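# Load a motor housing can into the press nest

## Task

Pick a single motor housing can out of the steel tray on the robot's table and place it in the round nest beneath the press's raised ram on that same table, with its open end facing up and pushed all the way down into the nest; at the end neither gripper may be in contact with any can.

## Robot and tools

Robot: two arms, left_arm and right_arm, each ending in a two-finger gripper. The fingers point along the gripper's own +z axis and close along its y axis. The reported hand point sits between the finger pads, just under 1 cm behind the tips.

Scene frame (used in results): origin at table-top height, halfway between the two arms' nominal bases; +x reaches out over the table, +z is up, and left_arm lies toward +y. Arm names do not match image left/right. Results give end_effector_position in metres and end_effector_quat_wxyz per gripper. A BASES line, if present, gives calibrated base locations. Printed positions can be off, more so far from the base.

Offsets in commands are expressed along each arm's own Hand target axes, not the scene frame. Hand target is the last commanded pose after clipping; the next offsets start from it. The controller limits each step to within 100 mm and 20 degrees of the measured gripper pose, so a large command may be cut short; re-command from the new Hand target. Grippers often stop short of or sag below it, or tilt, especially at long reach; check position and orientation after each motion and correct tilt.

execute_actions(actions, cameras): actions is a list of actions; each action is a list of 1 to 15 rows; each row runs one 1/30 s step, and a short action repeats its last row until 15 steps pass. Each row has 14 numbers in [-1, 1]: left_arm dx, dy, dz, rx, ry, rz, opening, then right_arm in the same order. Both arms always appear. dx..rz are offsets from the Hand target as it stood when that action began (every row of an action counts from that same start, not from the previous row); scale 1.0 = 0.6 m for translation, 180 degrees for rotation; rx, ry, rz form one rotation vector. Opening is absolute, not an offset: +1 fully open (about 87 mm between pads), +0.5 about 69 mm, 0 about 43 mm, -0.5 about 18 mm, -1 closed. Sending 0 for an arm's six pose numbers keeps it at its Hand target; the opening number is always a command, so repeat the current one to leave a gripper unchanged. An empty actions list just returns state and images. cameras: null/omitted/["all"] gives all, [] none; names are cam_head_left and cam_head_right (672x504 each).

move(target, speed, blend, opening_speed, blocking, cameras): target is one 14-number row as above (offsets from each Hand target, same scale and axes, openings absolute), or up to 15 such rows forming waypoints, all counted from the same starting Hand targets. speed: path top speed in m/s, 0.002 to 0.5, default 0.25 (turn rate up to twice that in rad/s); one value or one per waypoint. blend: corner rounding radius in m for waypoint lists (0 = stop at each). opening_speed: rate of the finger command per second on the -1..+1 scale, at least 0.2; without it the opening is sent at once. blocking=false returns after about 0.5 s while motion continues; then call wait or stop before other motion. Paths are straight, ignore obstacles and the other arm, and last at most 10 s. Faster moves lag and stray more and strike harder. The result adds a move: line: done (within 10 mm and 2 degrees at rest), off_target, moving, held (a check blocked a step, or the clearance check halted the move) or fault, plus limits such as paced (pose clipped) or held. done does not tell you whether the gripper is touching something.

wait(seconds 0 to 10, cameras): lets time pass holding commands; a running move continues. stop(): brakes a running move. zoom_image(camera, region [x0, y0, x1, y1] in pixels, at most 504x504): enlarged view of the latest image from that camera.

finished_scene(scene, check): must be called twice in separate replies. The first only records your check: for each goal condition describe what images and readings show, what they cannot show, and how it could be false despite appearances; then you may inspect and fix. The second call ends the scene irreversibly and reports success. Replying with no tool call ends all scenes.

Gripping: grip_measured is the finger motor reading on the command scale. Note its value when the pads first touch the can, then command about 0.04 less for a firm hold (less reduction for a lighter one). Readings may be off by about 1 mm. Squeeze limit is roughly 20 N per pad; fast closing can squeeze harder.

Other result lines: "pose unreachable" names an arm whose command was withheld, usually by the clearance check (which does not protect grippers from colliding with each other). HELD in step readings marks withheld steps. Joint torques are drive outputs including arm weight, with offsets and noise; joints 1 to 3 flip sign beyond ±28 N m. Joint ranges (rad): waist -2.618..3.054, shoulder 0..3.142, elbow 0..3.142 (straight 2.901), wrist pitch and yaw ±1.571, wrist roll ±2.094.

Avoid: dropping or releasing a moving can, knocking anything off the table (fails the task), fast contacts, driving targets deep past a contact (keeps pressing and heats motors), grippers colliding, and long stretched-out holds. A MOTOR HOT line appears near 75 °C; at 90 °C that arm folds and stays idle. Brief external tugs or pushes on objects may occur. Finish with the can seated open end up in the nest and both grippers clear of all cans.

Each tool is called after "Call:" in YAML: its name, and indented under it one key for each argument.

## Session

Call:
execute_actions:
  actions: []

Scene clock: 0.00 s.
left_arm: end_effector_position=(+0.4891, +0.2555, +0.2807) grip_measured=+0.972 end_effector_quat_wxyz=(+0.465, +0.043, +0.806, +0.364) | right_arm: end_effector_position=(+0.5203, -0.4964, +0.3712) grip_measured=+0.978 end_effector_quat_wxyz=(+0.724, +0.437, +0.511, -0.150)
Joint positions: left_arm=[-0.441 1.759 1.63 -0.401 -0.93 0.278 0.986] | right_arm=[-0.099 1.771 1.565 0.339 0.781 0.41 0.989]
Joint velocities: left_arm=[-0.017 0.012 -0.007 -0.066 0.022 -0.066 0.008] | right_arm=[0.012 -0.017 -0.012 -0.066 0.022 -0.007 0.018]
Joint torques (N m): no reading
Heat: left arm: 33 °C; right arm: 36 °C.
Hand target: left_arm +0.4886, +0.2557, +0.2899; +0.475, +0.036, +0.802, +0.361 | right_arm +0.5166, -0.4959, +0.3856; +0.734, +0.438, +0.499, -0.144
Tool commands: left_gripper/opening=+1.0 right_gripper/opening=+1.0

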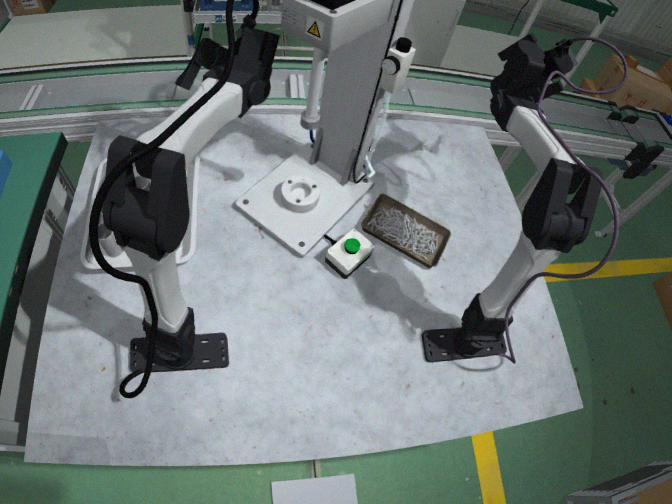

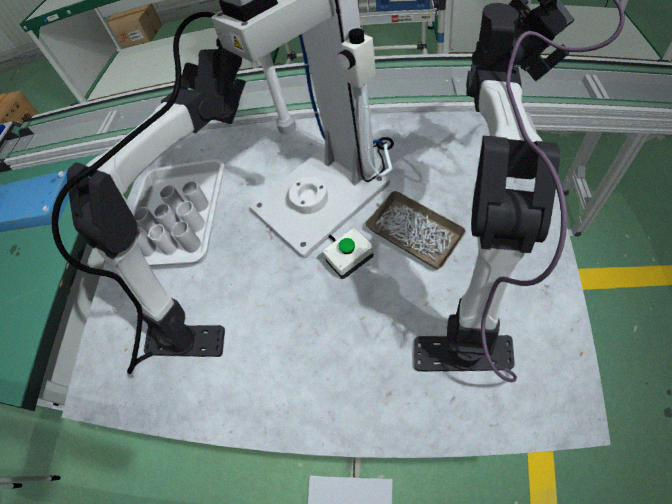

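Call:
zoom_image:
  camera: "cam_head_right"
  region: [110, 140, 250, 280]

Call:
zoom_image:
  camera: "cam_head_right"
  region: [220, 20, 400, 260]

Call:
zoom_image:
  camera: "cam_head_left"
  region: [220, 20, 400, 260]

Scaled by 3.600.

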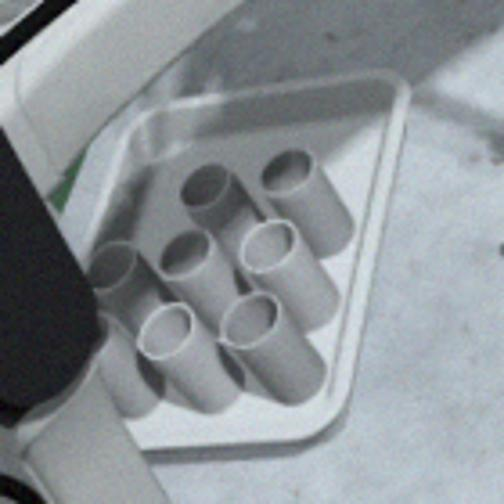

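Scaled by 2.100.

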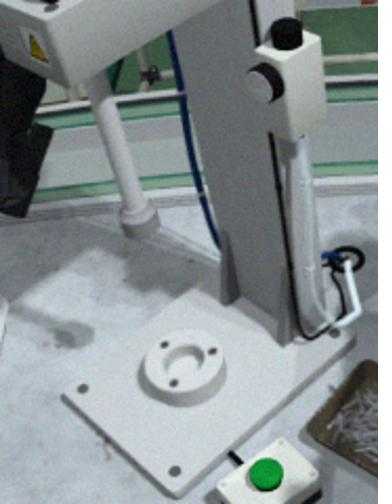

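Scaled by 2.100.

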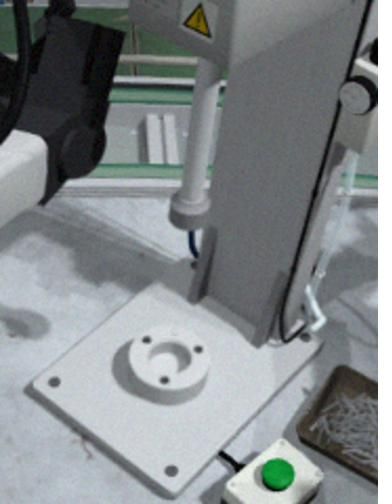

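Call:
move:
  target: [0.133,-0.217,-0.281,0.246,0.324,-0.0245,1,0,0,0,0,0,0,1]

Scene clock: 16.73 s.
left_arm: end_effector_position=(+0.3557, +0.1065, +0.1948) grip_measured=+0.972 end_effector_quat_wxyz=(+0.088, -0.009, +0.996, -0.027) | right_arm: end_effector_position=(+0.5203, -0.4964, +0.3712) grip_measured=+0.978 end_effector_quat_wxyz=(+0.724, +0.437, +0.511, -0.150)
Joint positions: left_arm=[-0.513 2.043 2.206 -1.551 -0.032 -0.475 0.986] | right_arm=[-0.099 1.771 1.565 0.339 0.781 0.41 0.989]
Joint velocities: left_arm=[-0.002 0.007 0.012 0.051 0.081 -0.037 -0.013] | right_arm=[-0.012 0.022 0.022 -0.022 -0.081 -0.022 0.003]
Joint torques (N m): left_arm=[-0.57 -12.11 4.37 0.39 0.39 -0.01] | right_arm=[-0.21 -9.36 8.21 1.63 -0.06 -0.04]
Heat: left arm: 37 °C; right arm: 40 °C.
Hand target: left_arm +0.3484, +0.0994, +0.1982; -0.005, -0.006, +1.000, +0.000 | right_arm +0.5166, -0.4959, +0.3856; +0.734, +0.438, +0.499, -0.144
Off the commanded pose: left_arm 0.011 m, 11 deg | right_arm 0.015 m, 2 deg.
joint sent to its limit (left arm) — joint 4 (wrist pitch), lower limit. The joint targets are off in orientation, not in position.
move: off_target (left_arm, right_arm)

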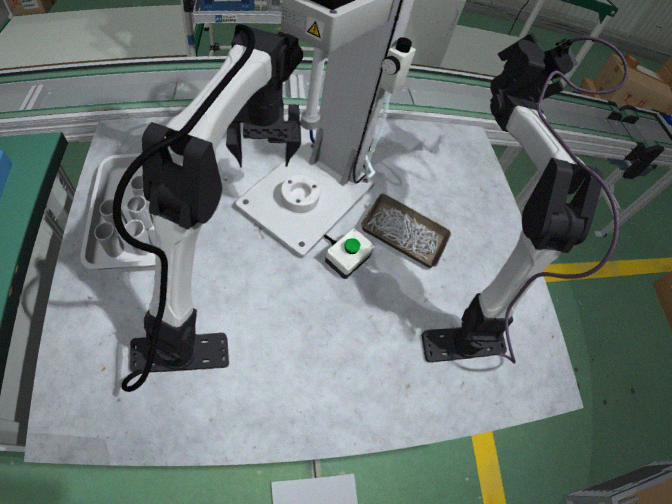

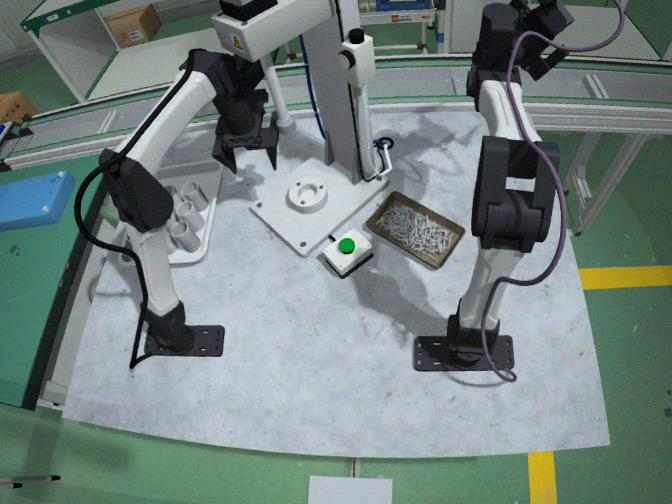

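Call:
move:
  target: [0.214,0,0.23,0,0,0,1,0,0,0,0,0,0,1]

Scene clock: 37.23 s.
left_arm: end_effector_position=(+0.2159, +0.1033, +0.0584) grip_measured=+0.972 end_effector_quat_wxyz=(-0.020, -0.004, +1.000, +0.010) | right_arm: end_effector_position=(+0.5203, -0.4964, +0.3712) grip_measured=+0.978 end_effector_quat_wxyz=(+0.724, +0.437, +0.511, -0.150)
Joint positions: left_arm=[-0.707 1.754 1.245 -1.105 0.009 -0.662 0.986] | right_arm=[-0.099 1.771 1.565 0.339 0.781 0.41 0.989]
Joint velocities: left_arm=[-0.027 -0.027 -0.017 0.007 -0.066 -0.007 -0.003] | right_arm=[-0.012 -0.002 -0.007 -0.081 -0.007 -0.051 0.003]
Joint torques (N m): left_arm=[-0.46 -11.03 4.29 0.21 0.11 -0.05] | right_arm=[-0.23 -9.36 8.21 1.63 -0.06 -0.04]
Heat: left arm: 42 °C; right arm: 42 °C.
Hand target: left_arm +0.2165, +0.0996, +0.0634; -0.008, -0.007, +1.000, -0.003 | right_arm +0.5166, -0.4959, +0.3856; +0.734, +0.438, +0.499, -0.144
Off the commanded pose: left_arm 0.007 m, 2 deg | right_arm 0.015 m, 2 deg.
move: off_target (right_arm)

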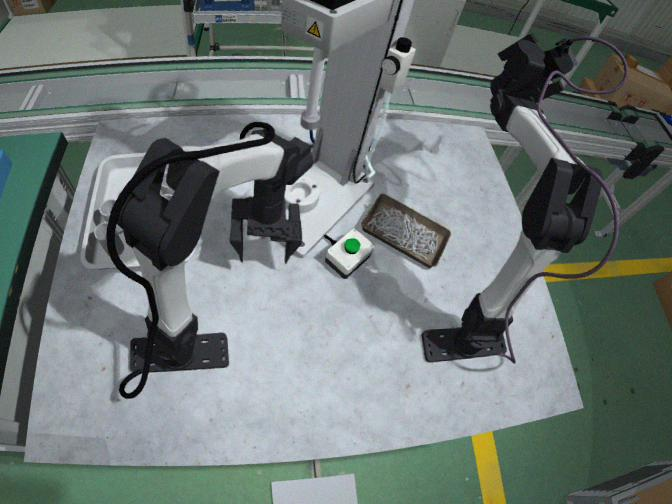

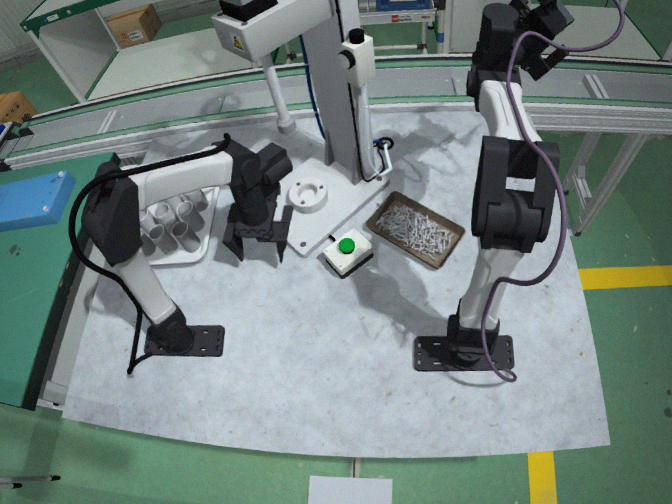

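Call:
zoom_image:
  camera: "cam_head_left"
  region: [200, 170, 320, 290]

Call:
zoom_image:
  camera: "cam_head_right"
  region: [200, 170, 320, 290]

Scaled by 4.200.

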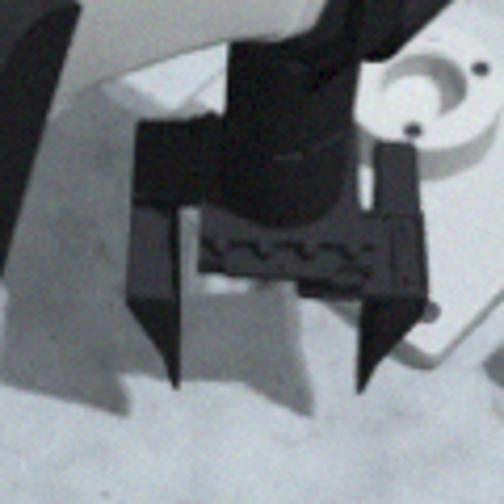

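Scaled by 4.200.

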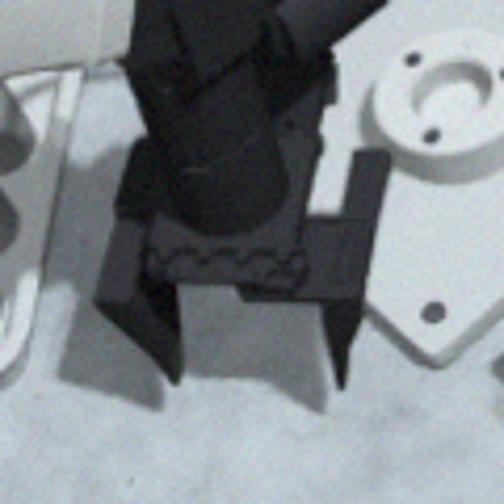

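Call:
move:
  target: [0.0,-0.3,-0.2,0,0,0,1,0,0,0,0,0,0,1]

Call:
zoom_image:
  camera: "cam_head_right"
  region: [110, 140, 250, 280]

Call:
zoom_image:
  camera: "cam_head_left"
  region: [70, 140, 210, 280]

Scene clock: 76.33 s.
left_arm: end_effector_position=(+0.2184, -0.0795, +0.1821) grip_measured=+0.972 end_effector_quat_wxyz=(+0.032, -0.007, +0.996, -0.081) | right_arm: end_effector_position=(+0.5203, -0.4964, +0.3712) grip_measured=+0.978 end_effector_quat_wxyz=(+0.724, +0.437, +0.511, -0.150)
Joint positions: left_arm=[-1.03 2.136 2.278 -1.542 0.036 -0.995 0.986] | right_arm=[-0.099 1.771 1.565 0.339 0.781 0.41 0.989]
Joint velocities: left_arm=[-0.007 -0.002 -0.012 0.037 0.007 0.037 0.023] | right_arm=[0.012 0.002 -0.002 -0.022 0.022 0.007 -0.008]
Joint torques (N m): left_arm=[0.18 -9.99 6.79 0.26 0.16 -0.07] | right_arm=[-0.23 -9.35 8.21 1.63 -0.06 -0.04]
Heat: left arm: 45 °C; right arm: 45 °C.
Hand target: left_arm +0.2180, -0.0820, +0.1820; -0.014, -0.005, +1.000, -0.007 | right_arm +0.5166, -0.4959, +0.3856; +0.734, +0.438, +0.499, -0.144
Off the commanded pose: left_arm 0.003 m, 10 deg | right_arm 0.015 m, 2 deg.
joint sent to its limit (left arm) — joint 4 (wrist pitch), lower limit. The joint targets are off in position and orientation.
move: off_target (left_arm, right_arm)

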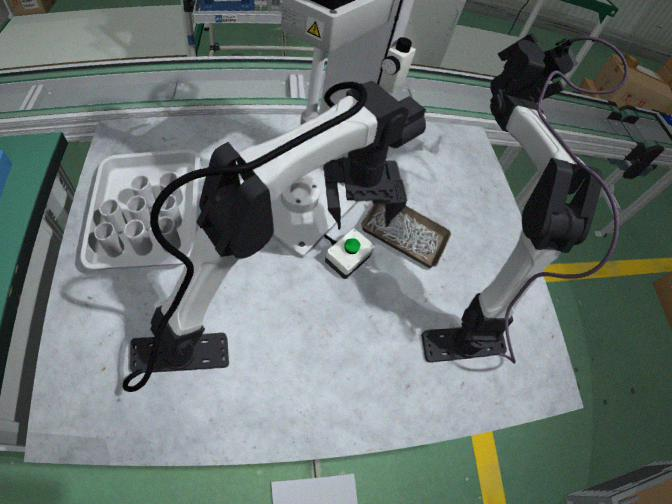

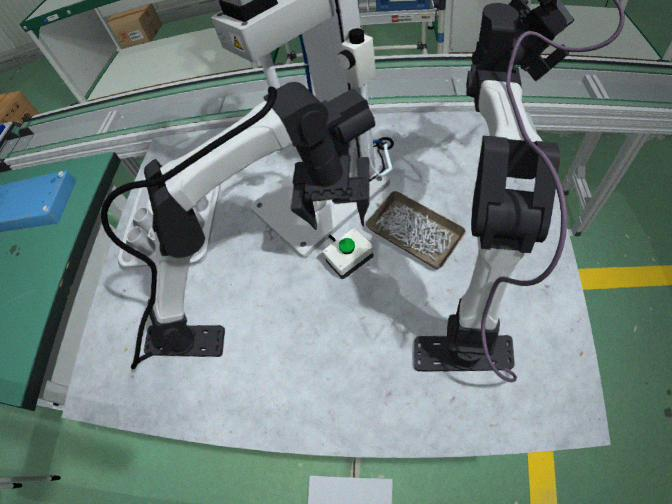

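Scaled by 3.600.

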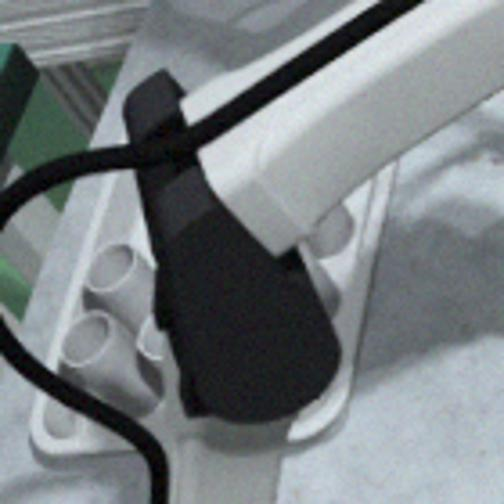

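Scaled by 3.600.

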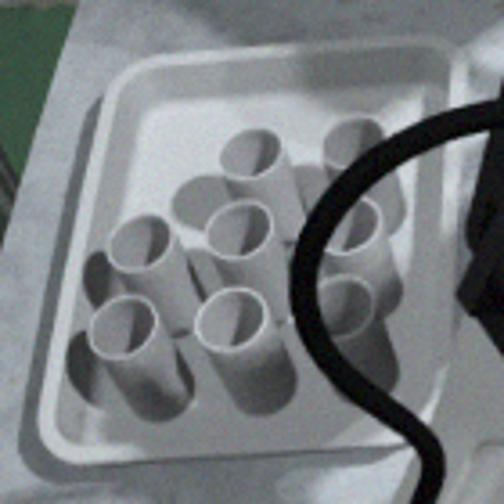

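Call:
move:
  target: [-0.078,0.62,0.02,0,-0.203,0,1,0,0,0,0,0,0,1]

Call:
zoom_image:
  camera: "cam_head_right"
  region: [110, 140, 250, 280]

Call:
zoom_image:
  camera: "cam_head_left"
  region: [70, 140, 210, 280]

Scene clock: 87.37 s.
left_arm: end_effector_position=(+0.2647, +0.2935, +0.1782) grip_measured=+0.972 end_effector_quat_wxyz=(+0.306, -0.004, +0.952, +0.012) | right_arm: end_effector_position=(+0.5203, -0.4964, +0.3712) grip_measured=+0.978 end_effector_quat_wxyz=(+0.724, +0.437, +0.511, -0.150)
Joint positions: left_arm=[-0.045 1.049 1.061 -0.959 -0.02 0.006 0.986] | right_arm=[-0.099 1.771 1.565 0.339 0.781 0.41 0.989]
Joint velocities: left_arm=[0.012 0.007 -0.007 0.022 -0.037 -0.022 -0.008] | right_arm=[-0.002 0.002 -0.017 0.007 0.022 -0.022 -0.003]
Joint torques (N m): left_arm=[0.7 -3.62 5.19 1.27 0.17 0.13] | right_arm=[-0.23 -9.35 8.21 1.63 -0.06 -0.04]
Heat: left arm: 43 °C; right arm: 45 °C.
Hand target: left_arm +0.2661, +0.2938, +0.1784; +0.314, +0.000, +0.950, +0.009 | right_arm +0.5166, -0.4959, +0.3856; +0.734, +0.438, +0.499, -0.144
Off the commanded pose: left_arm 0.016 m, 2 deg | right_arm 0.015 m, 2 deg.
move: off_target (left_arm, right_arm)

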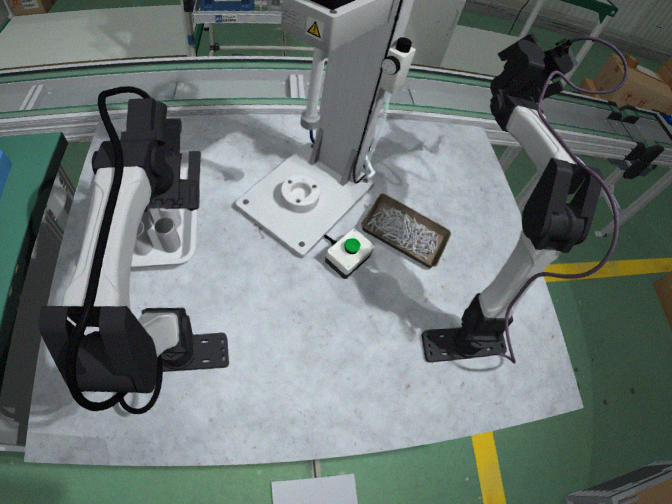

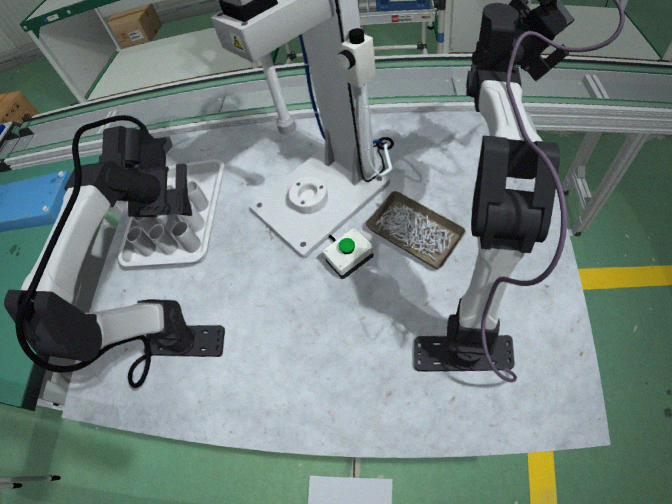

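Scaled by 3.600.

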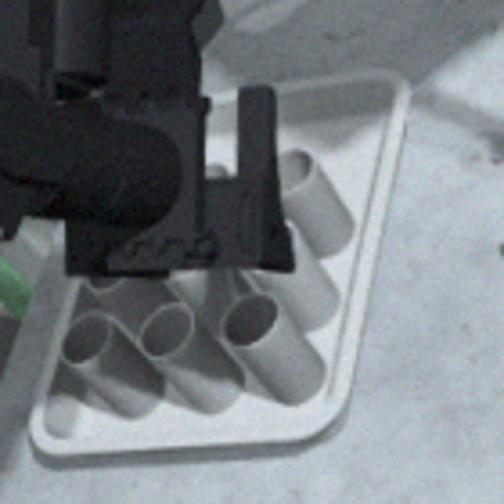

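Scaled by 3.600.

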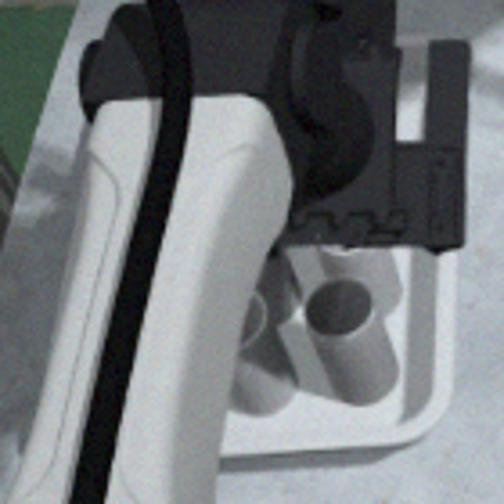

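Call:
move:
  target: [0.179,0.027,0.029,0,0.203,0,1,0,0,0,0,0,0,1]

Call:
zoom_image:
  camera: "cam_head_right"
  region: [110, 160, 250, 300]

Call:
zoom_image:
  camera: "cam_head_left"
  region: [70, 160, 210, 300]

Scene clock: 95.87 s.
left_arm: end_effector_position=(+0.1956, +0.3095, +0.1010) grip_measured=+0.972 end_effector_quat_wxyz=(+0.015, -0.009, +1.000, +0.008) | right_arm: end_effector_position=(+0.5203, -0.4964, +0.3712) grip_measured=+0.978 end_effector_quat_wxyz=(+0.724, +0.437, +0.511, -0.150)
Joint positions: left_arm=[0.039 1.337 1.023 -1.225 -0.014 0.075 0.986] | right_arm=[-0.099 1.771 1.565 0.339 0.781 0.41 0.989]
Joint velocities: left_arm=[-0.007 -0.017 -0.022 -0.022 0.022 -0.007 -0.008] | right_arm=[0.007 0.012 -0.007 0.007 0.007 0.022 0.008]
Joint torques (N m): left_arm=[0.55 -3.73 4.63 0.09 0.01 0.15] | right_arm=[-0.21 -9.36 8.21 1.63 -0.06 -0.04]
Heat: left arm: 41 °C; right arm: 46 °C.
Hand target: left_arm +0.1896, +0.3125, +0.0987; +0.000, -0.007, +1.000, +0.012 | right_arm +0.5166, -0.4959, +0.3856; +0.734, +0.438, +0.499, -0.144
Off the commanded pose: left_arm 0.006 m, 2 deg | right_arm 0.015 m, 2 deg.
move: off_target (right_arm)

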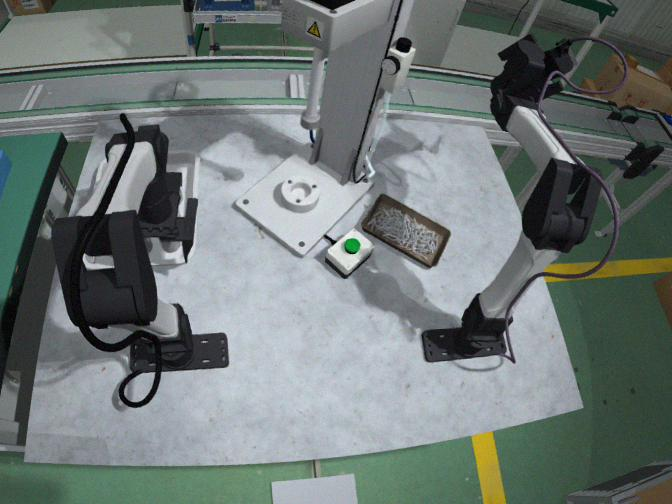

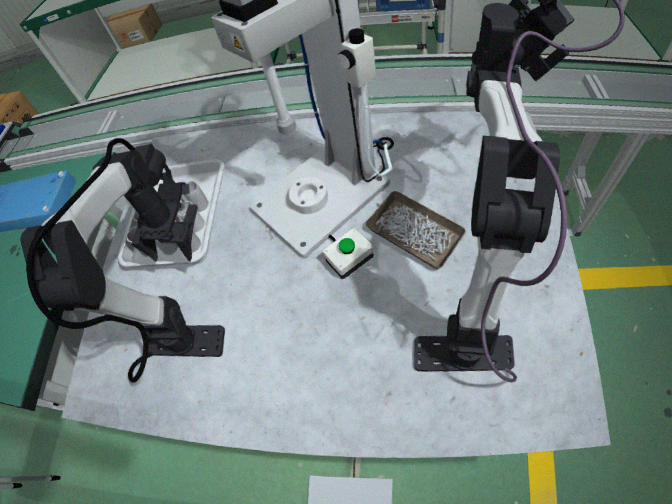

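Scaled by 3.600.

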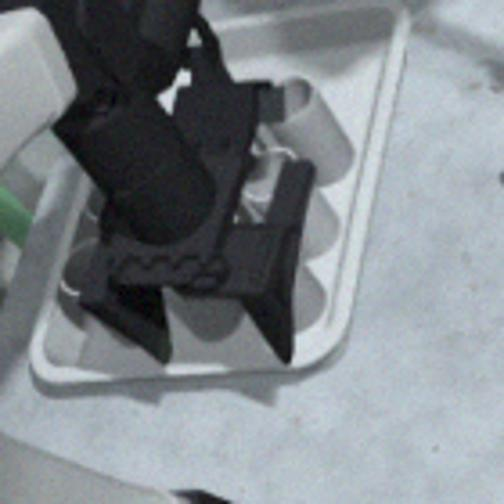

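Scaled by 3.600.

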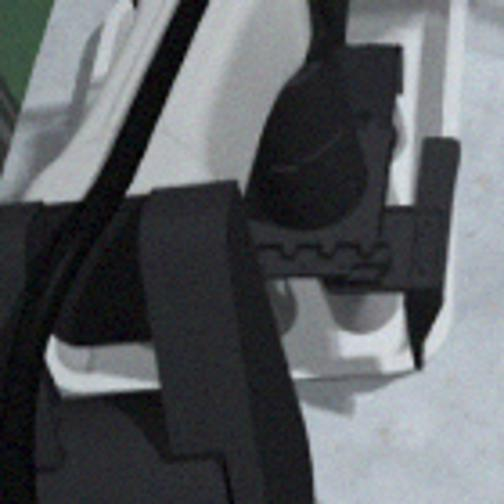

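Call:
move:
  target: [-0.145,-0.013,-0.045,0,0,0,1,0,0,0,0,0,0,1]

Call:
zoom_image:
  camera: "cam_head_right"
  region: [110, 140, 250, 280]

Call:
zoom_image:
  camera: "cam_head_left"
  region: [70, 140, 210, 280]

Scene clock: 105.70 s.
left_arm: end_effector_position=(+0.2735, +0.3044, +0.1197) grip_measured=+0.972 end_effector_quat_wxyz=(+0.000, -0.005, +1.000, +0.008) | right_arm: end_effector_position=(+0.5203, -0.4964, +0.3712) grip_measured=+0.978 end_effector_quat_wxyz=(+0.724, +0.437, +0.511, -0.150)
Joint positions: left_arm=[-0.004 1.658 1.389 -1.301 -0.015 0.04 0.986] | right_arm=[-0.099 1.771 1.565 0.339 0.781 0.41 0.989]
Joint velocities: left_arm=[0.002 -0.002 -0.002 0.007 0.007 -0.11 -0.039] | right_arm=[-0.002 -0.002 0.002 0.037 -0.022 -0.022 -0.008]
Joint torques (N m): left_arm=[-0.43 -6.17 7.43 0.03 0.04 -0.07] | right_arm=[-0.21 -9.36 8.21 1.63 -0.06 -0.04]
Heat: left arm: 39 °C; right arm: 46 °C.
Hand target: left_arm +0.2771, +0.3040, +0.1230; +0.000, -0.007, +1.000, +0.011 | right_arm +0.5166, -0.4959, +0.3856; +0.734, +0.438, +0.499, -0.144
Off the commanded pose: left_arm 0.007 m, 1 deg | right_arm 0.015 m, 2 deg.
move: off_target (right_arm)

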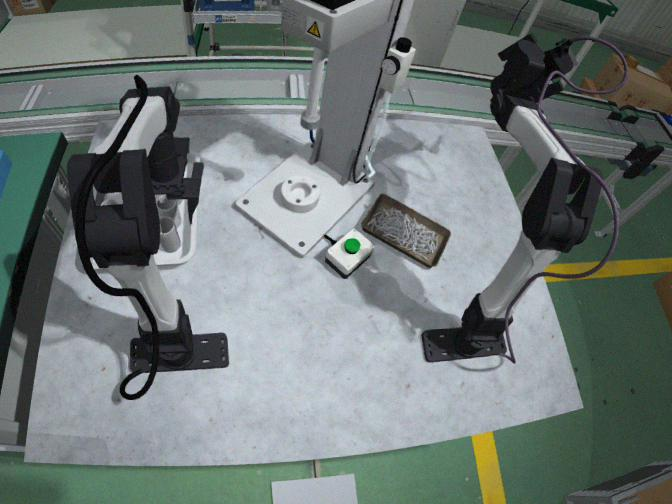

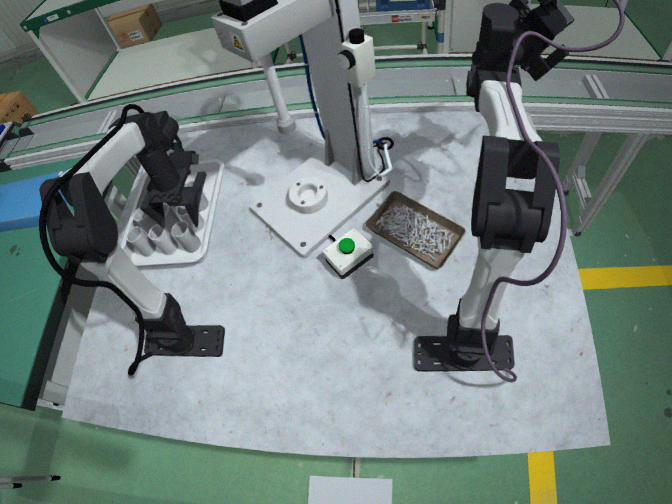

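Scaled by 3.600.

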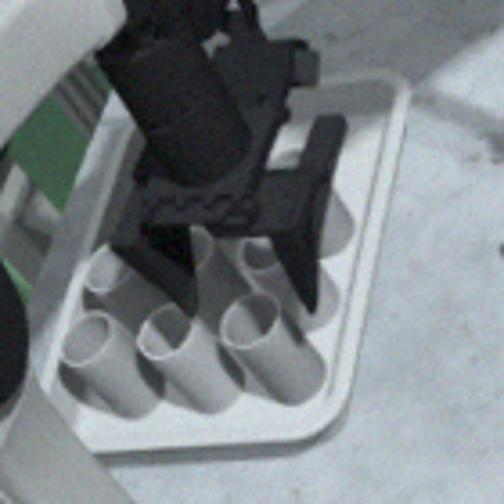

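Scaled by 3.600.

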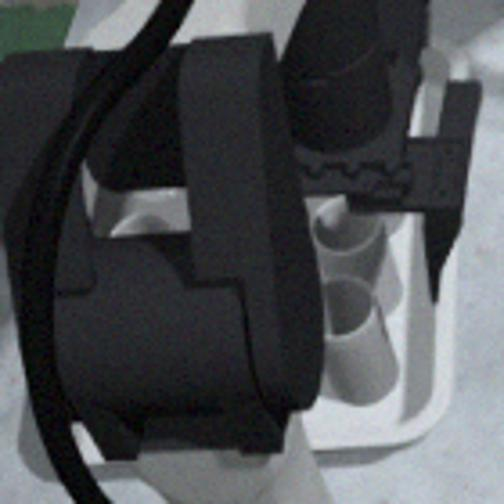

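Call:
move:
  target: [-0.017,0.03,0.03,0,0,0,0.25,0,0,0,0,0,0,1]
  speed: 0.1

Call:
zoom_image:
  camera: "cam_head_right"
  region: [110, 140, 250, 280]

Call:
zoom_image:
  camera: "cam_head_left"
  region: [70, 140, 210, 280]

Scene clock: 124.03 s.
left_arm: end_effector_position=(+0.2817, +0.3192, +0.1072) grip_measured=+0.250 end_effector_quat_wxyz=(-0.004, -0.010, +1.000, +0.008) | right_arm: end_effector_position=(+0.5203, -0.4964, +0.3712) grip_measured=+0.978 end_effector_quat_wxyz=(+0.724, +0.437, +0.511, -0.150)
Joint positions: left_arm=[0.044 1.704 1.389 -1.263 -0.016 0.077 0.625] | right_arm=[-0.099 1.771 1.565 0.339 0.781 0.41 0.989]
Joint velocities: left_arm=[-0.012 0.002 0.002 -0.007 -0.007 0.125 -0.004] | right_arm=[-0.002 0.002 0.002 -0.066 -0.022 -0.022 0.003]
Joint torques (N m): left_arm=[0.46 -6.72 5.96 0.26 0 0.15] | right_arm=[-0.23 -9.35 8.2 1.63 -0.06 -0.04]
Heat: left arm: 38 °C; right arm: 46 °C.
Hand target: left_arm +0.2870, +0.3230, +0.1053; +0.000, -0.007, +1.000, +0.012 | right_arm +0.5166, -0.4959, +0.3856; +0.734, +0.438, +0.499, -0.144
Off the commanded pose: left_arm 0.007 m, 1 deg | right_arm 0.015 m, 2 deg.
move: off_target (right_arm)

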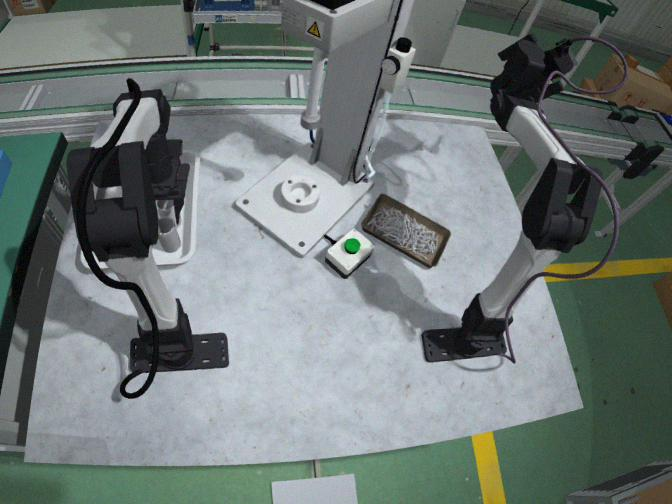

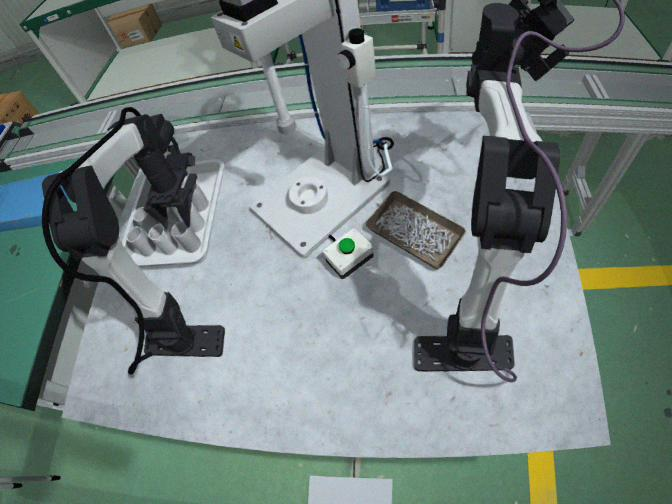

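Scaled by 3.600.

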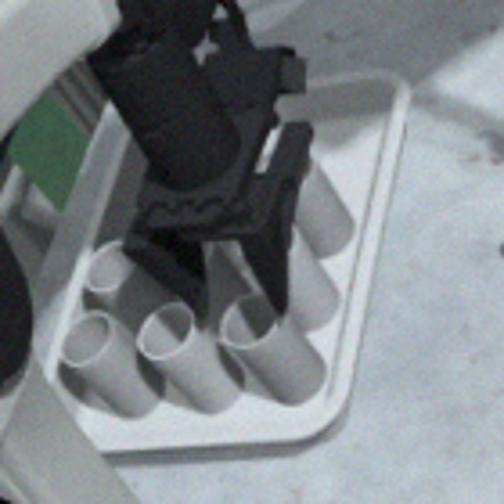

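Scaled by 3.600.

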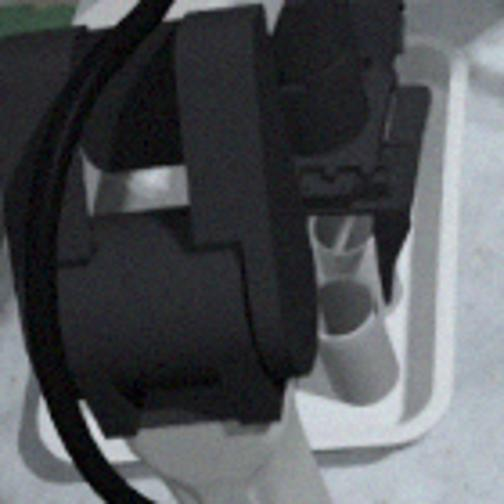

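Call:
move:
  target: [-0.013,0.006,-0.01,0,-0.194,0,0.25,0,0,0,0,0,0,1]
  speed: 0.15

Call:
zoom_image:
  camera: "cam_head_right"
  region: [110, 140, 250, 280]

Call:
zoom_image:
  camera: "cam_head_left"
  region: [70, 140, 210, 280]

Scene clock: 135.20 s.
left_arm: end_effector_position=(+0.2931, +0.3260, +0.1134) grip_measured=+0.250 end_effector_quat_wxyz=(+0.289, -0.003, +0.957, +0.013) | right_arm: end_effector_position=(+0.5203, -0.4964, +0.3712) grip_measured=+0.978 end_effector_quat_wxyz=(+0.724, +0.437, +0.511, -0.150)
Joint positions: left_arm=[0.104 1.183 0.889 -0.691 0.059 0.133 0.625] | right_arm=[-0.099 1.771 1.565 0.339 0.781 0.41 0.989]
Joint velocities: left_arm=[0.007 -0.002 0.002 -0.051 -0.081 0.007 0.006] | right_arm=[0.007 0.002 -0.022 0.066 -0.037 -0.037 0.003]
Joint torques (N m): left_arm=[0.64 -5.57 5.27 1.22 0.19 0.17] | right_arm=[-0.23 -9.36 8.21 1.63 -0.06 -0.04]
Heat: left arm: 38 °C; right arm: 46 °C.
Hand target: left_arm +0.2943, +0.3268, +0.1155; +0.300, +0.000, +0.954, +0.013 | right_arm +0.5166, -0.4959, +0.3856; +0.734, +0.438, +0.499, -0.144
Off the commanded pose: left_arm 0.003 m, 1 deg | right_arm 0.015 m, 2 deg.
move: off_target (right_arm)

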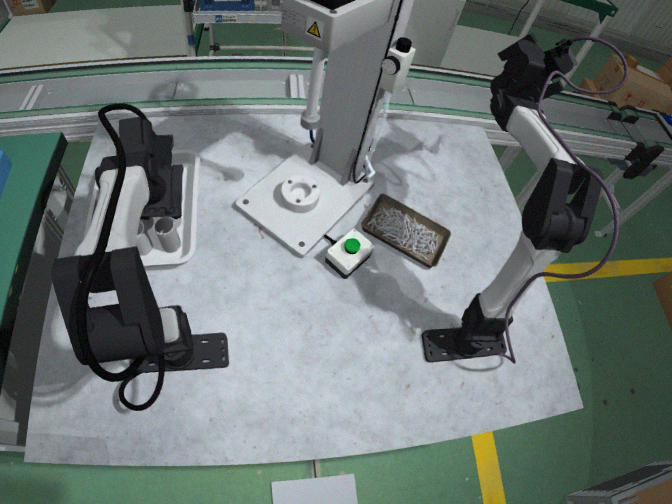

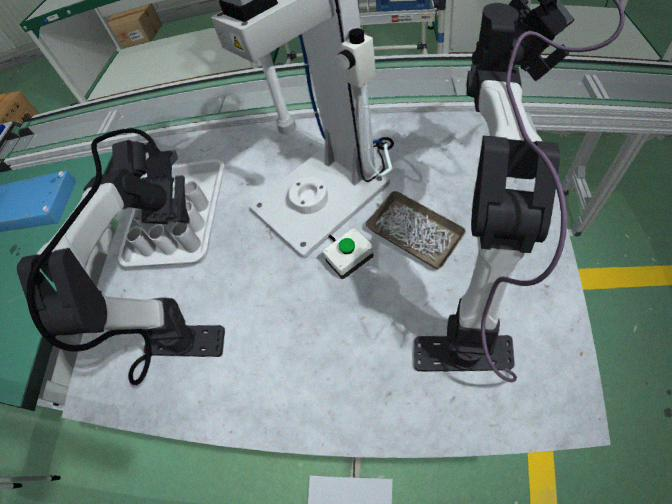

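Scaled by 3.600.

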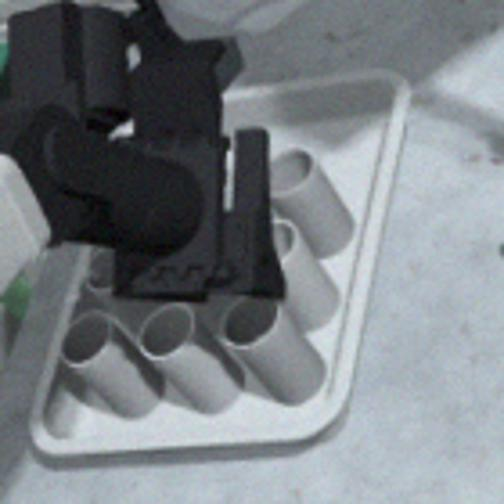

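Scaled by 3.600.

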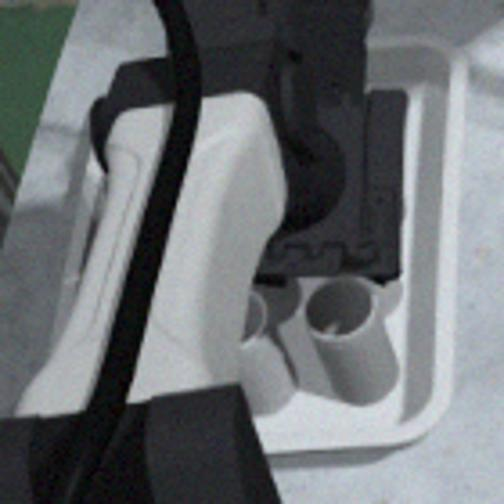

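Call:
move:
  target: [0.0447,-0.005,0.058,0,0,0,0.25,0,0,0,0,0,0,1]
  speed: 0.06

Call:
zoom_image:
  camera: "cam_head_right"
  region: [110, 140, 250, 280]

Call:
zoom_image:
  camera: "cam_head_left"
  region: [70, 140, 210, 280]

Scene clock: 140.33 s.
left_arm: end_effector_position=(+0.2903, +0.3255, +0.0725) grip_measured=+0.250 end_effector_quat_wxyz=(+0.295, -0.003, +0.955, +0.014) | right_arm: end_effector_position=(+0.5203, -0.4964, +0.3712) grip_measured=+0.978 end_effector_quat_wxyz=(+0.724, +0.437, +0.511, -0.150)
Joint positions: left_arm=[0.104 1.183 0.72 -0.509 0.06 0.133 0.625] | right_arm=[-0.099 1.771 1.565 0.339 0.781 0.41 0.989]
Joint velocities: left_arm=[-0.002 0.002 -0.002 0.007 -0.051 0.066 -0.001] | right_arm=[0.007 -0.012 -0.012 -0.037 -0.022 0.081 -0.018]
Joint torques (N m): left_arm=[0.24 -4.03 5.26 1.27 0.2 0.12] | right_arm=[-0.23 -9.36 8.21 1.63 -0.06 -0.04]
Heat: left arm: 38 °C; right arm: 47 °C.
Hand target: left_arm +0.2916, +0.3252, +0.0716; +0.300, +0.000, +0.954, +0.013 | right_arm +0.5166, -0.4959, +0.3856; +0.734, +0.438, +0.499, -0.144
Off the commanded pose: left_arm 0.002 m, 1 deg | right_arm 0.015 m, 2 deg.
move: off_target (right_arm)

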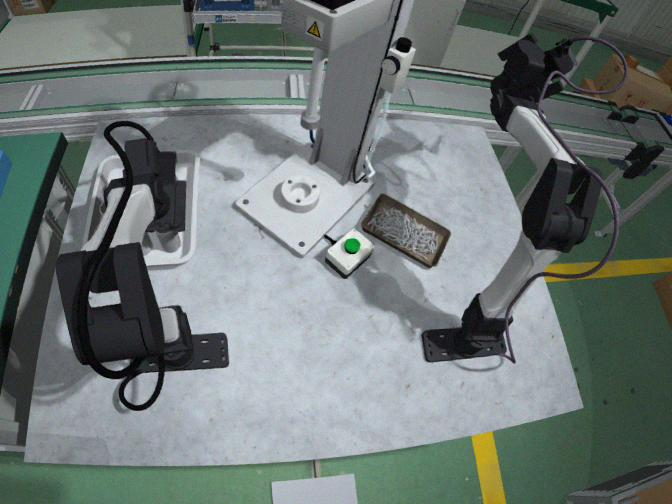

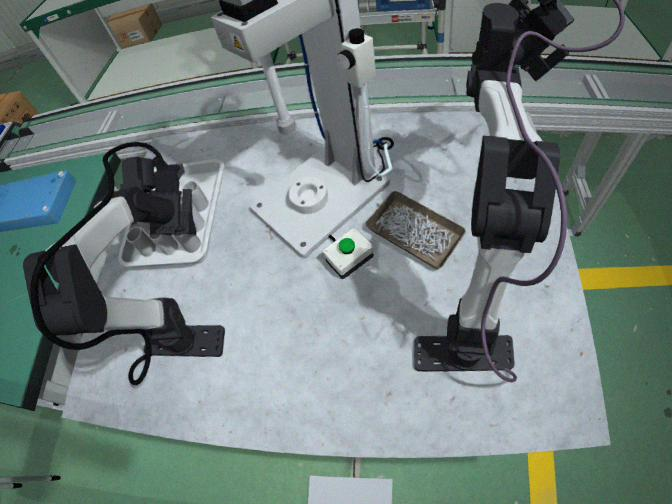

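Scaled by 3.600.

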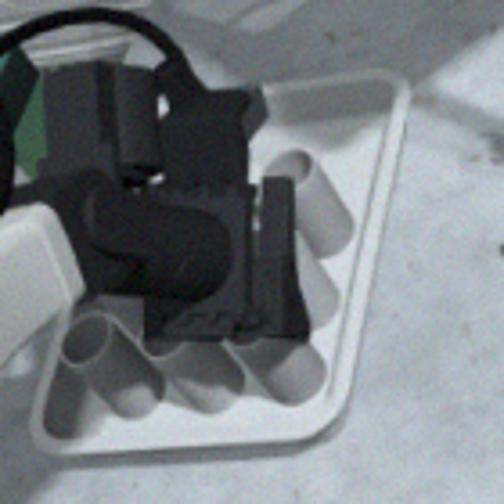

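Scaled by 3.600.

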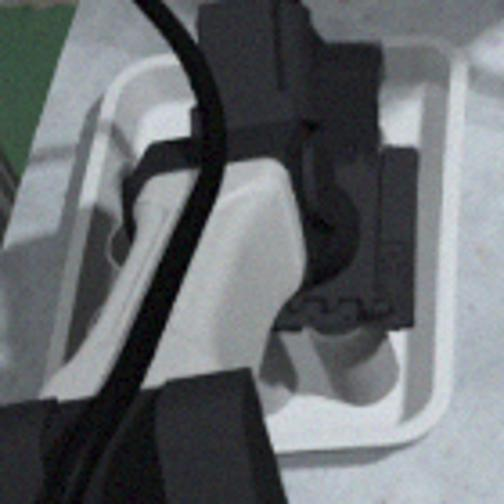

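Call:
move:
  target: [0,0,0,0,0,0,-0.3,0,0,0,0,0,0,1]
  opening_speed: 0.4

Scene clock: 143.60 s.
left_arm: end_effector_position=(+0.2905, +0.3246, +0.0726) grip_measured=+0.001 end_effector_quat_wxyz=(+0.296, -0.002, +0.955, +0.012) | right_arm: end_effector_position=(+0.5203, -0.4964, +0.3712) grip_measured=+0.978 end_effector_quat_wxyz=(+0.724, +0.437, +0.511, -0.150)
Joint positions: left_arm=[0.104 1.183 0.72 -0.509 0.065 0.133 0.501] | right_arm=[-0.099 1.771 1.565 0.339 0.781 0.41 0.989]
Joint velocities: left_arm=[-0.012 0.002 -0.002 -0.037 0.007 0.037 0.006] | right_arm=[-0.007 0.017 -0.007 0.007 -0.022 -0.037 -0.029]
Joint torques (N m): left_arm=[0.24 -4.11 5.27 1.26 0.17 0.11] | right_arm=[-0.23 -9.36 8.21 1.63 -0.06 -0.04]
Heat: left arm: 38 °C; right arm: 47 °C.
Hand target: left_arm +0.2915, +0.3252, +0.0716; +0.300, +0.000, +0.954, +0.013 | right_arm +0.5166, -0.4959, +0.3856; +0.734, +0.438, +0.499, -0.144
Off the commanded pose: left_arm 0.002 m, 1 deg | right_arm 0.015 m, 2 deg.
move: off_target (right_arm)

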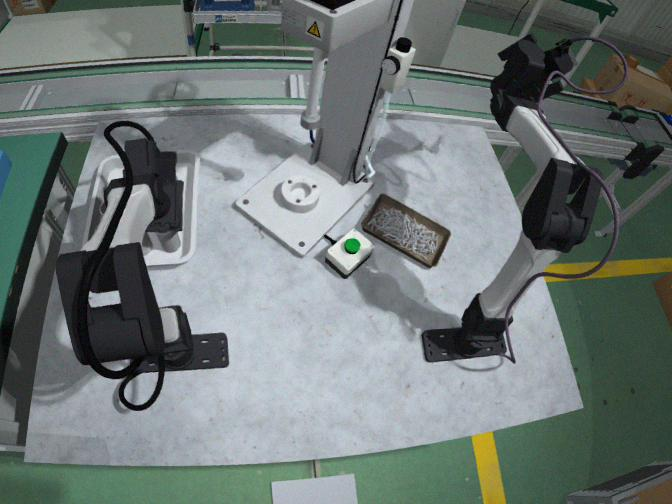

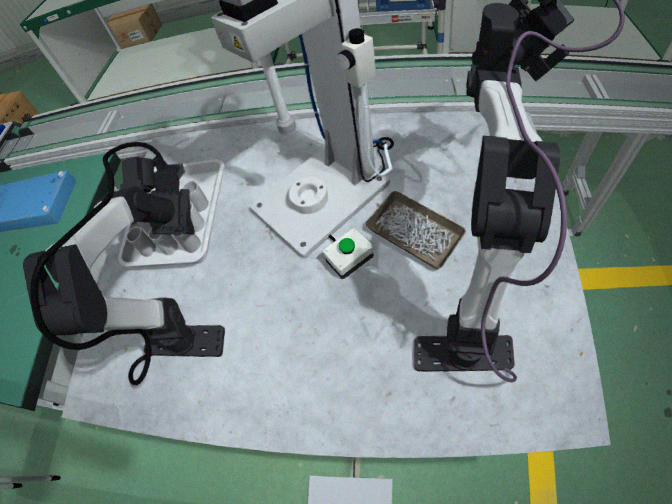

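Call:
move:
  target: [-0.105,0,-0.150,0,0,0,-0.3,0,0,0,0,0,0,1]
  speed: 0.12

Call:
zoom_image:
  camera: "cam_head_right"
  region: [110, 140, 250, 280]

Call:
zoom_image:
  camera: "cam_head_left"
  region: [70, 140, 210, 280]

Scene clock: 147.73 s.
left_arm: end_effector_position=(+0.2877, +0.3217, +0.1716) grip_measured=+0.001 end_effector_quat_wxyz=(+0.289, +0.002, +0.957, +0.009) | right_arm: end_effector_position=(+0.5203, -0.4964, +0.3712) grip_measured=+0.978 end_effector_quat_wxyz=(+0.724, +0.437, +0.511, -0.150)
Joint positions: left_arm=[0.095 1.175 1.116 -0.927 0.065 0.132 0.501] | right_arm=[-0.099 1.771 1.565 0.339 0.781 0.41 0.989]
Joint velocities: left_arm=[-0.017 0.007 0.002 -0.022 0.007 -0.022 -0.009] | right_arm=[-0.002 -0.017 0.007 -0.007 -0.037 -0.022 0.003]
Joint torques (N m): left_arm=[-0.57 -3.41 8.65 1.06 0.07 -0.08] | right_arm=[-0.23 -9.36 8.21 1.63 -0.06 -0.04]
Heat: left arm: 38 °C; right arm: 47 °C.
Hand target: left_arm +0.2935, +0.3214, +0.1814; +0.300, +0.000, +0.954, +0.012 | right_arm +0.5166, -0.4959, +0.3856; +0.734, +0.438, +0.499, -0.144
Off the commanded pose: left_arm 0.011 m, 1 deg | right_arm 0.015 m, 2 deg.
move: off_target (left_arm, right_arm)

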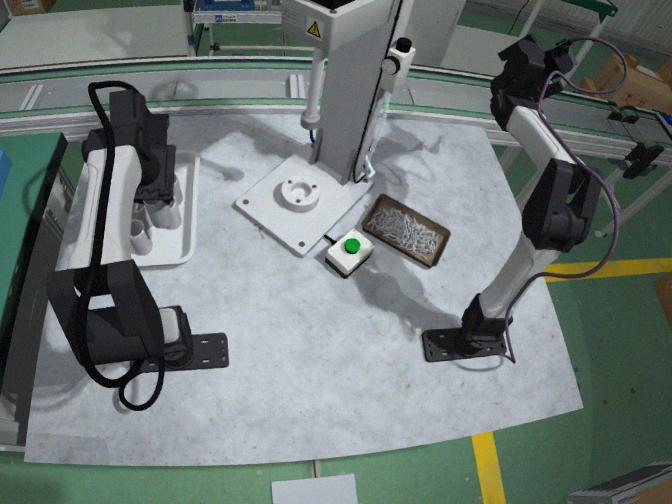

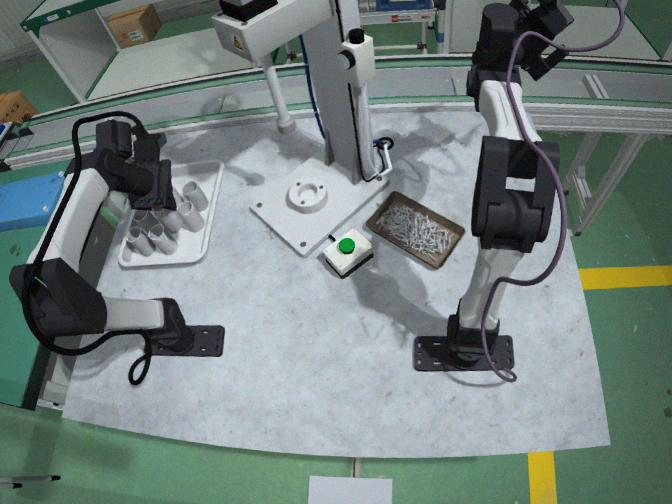

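Scaled by 3.600.

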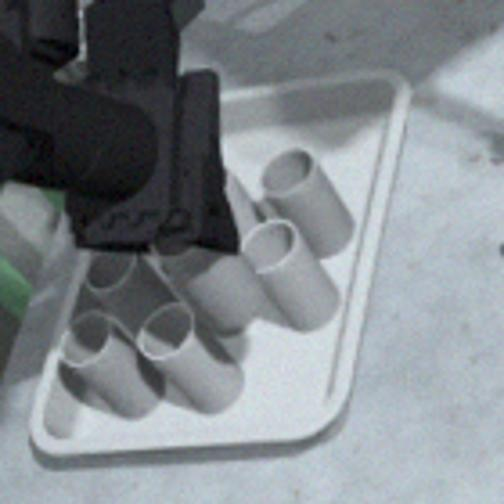

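Scaled by 3.600.

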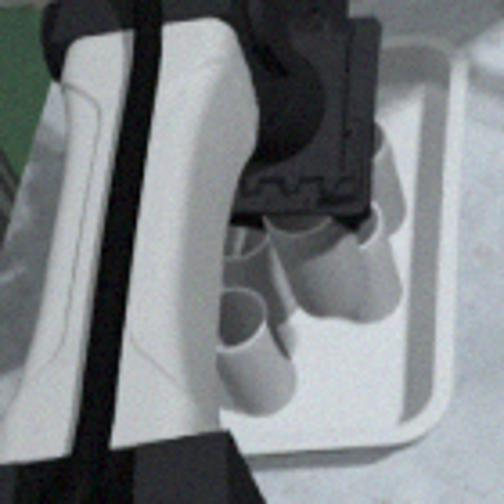

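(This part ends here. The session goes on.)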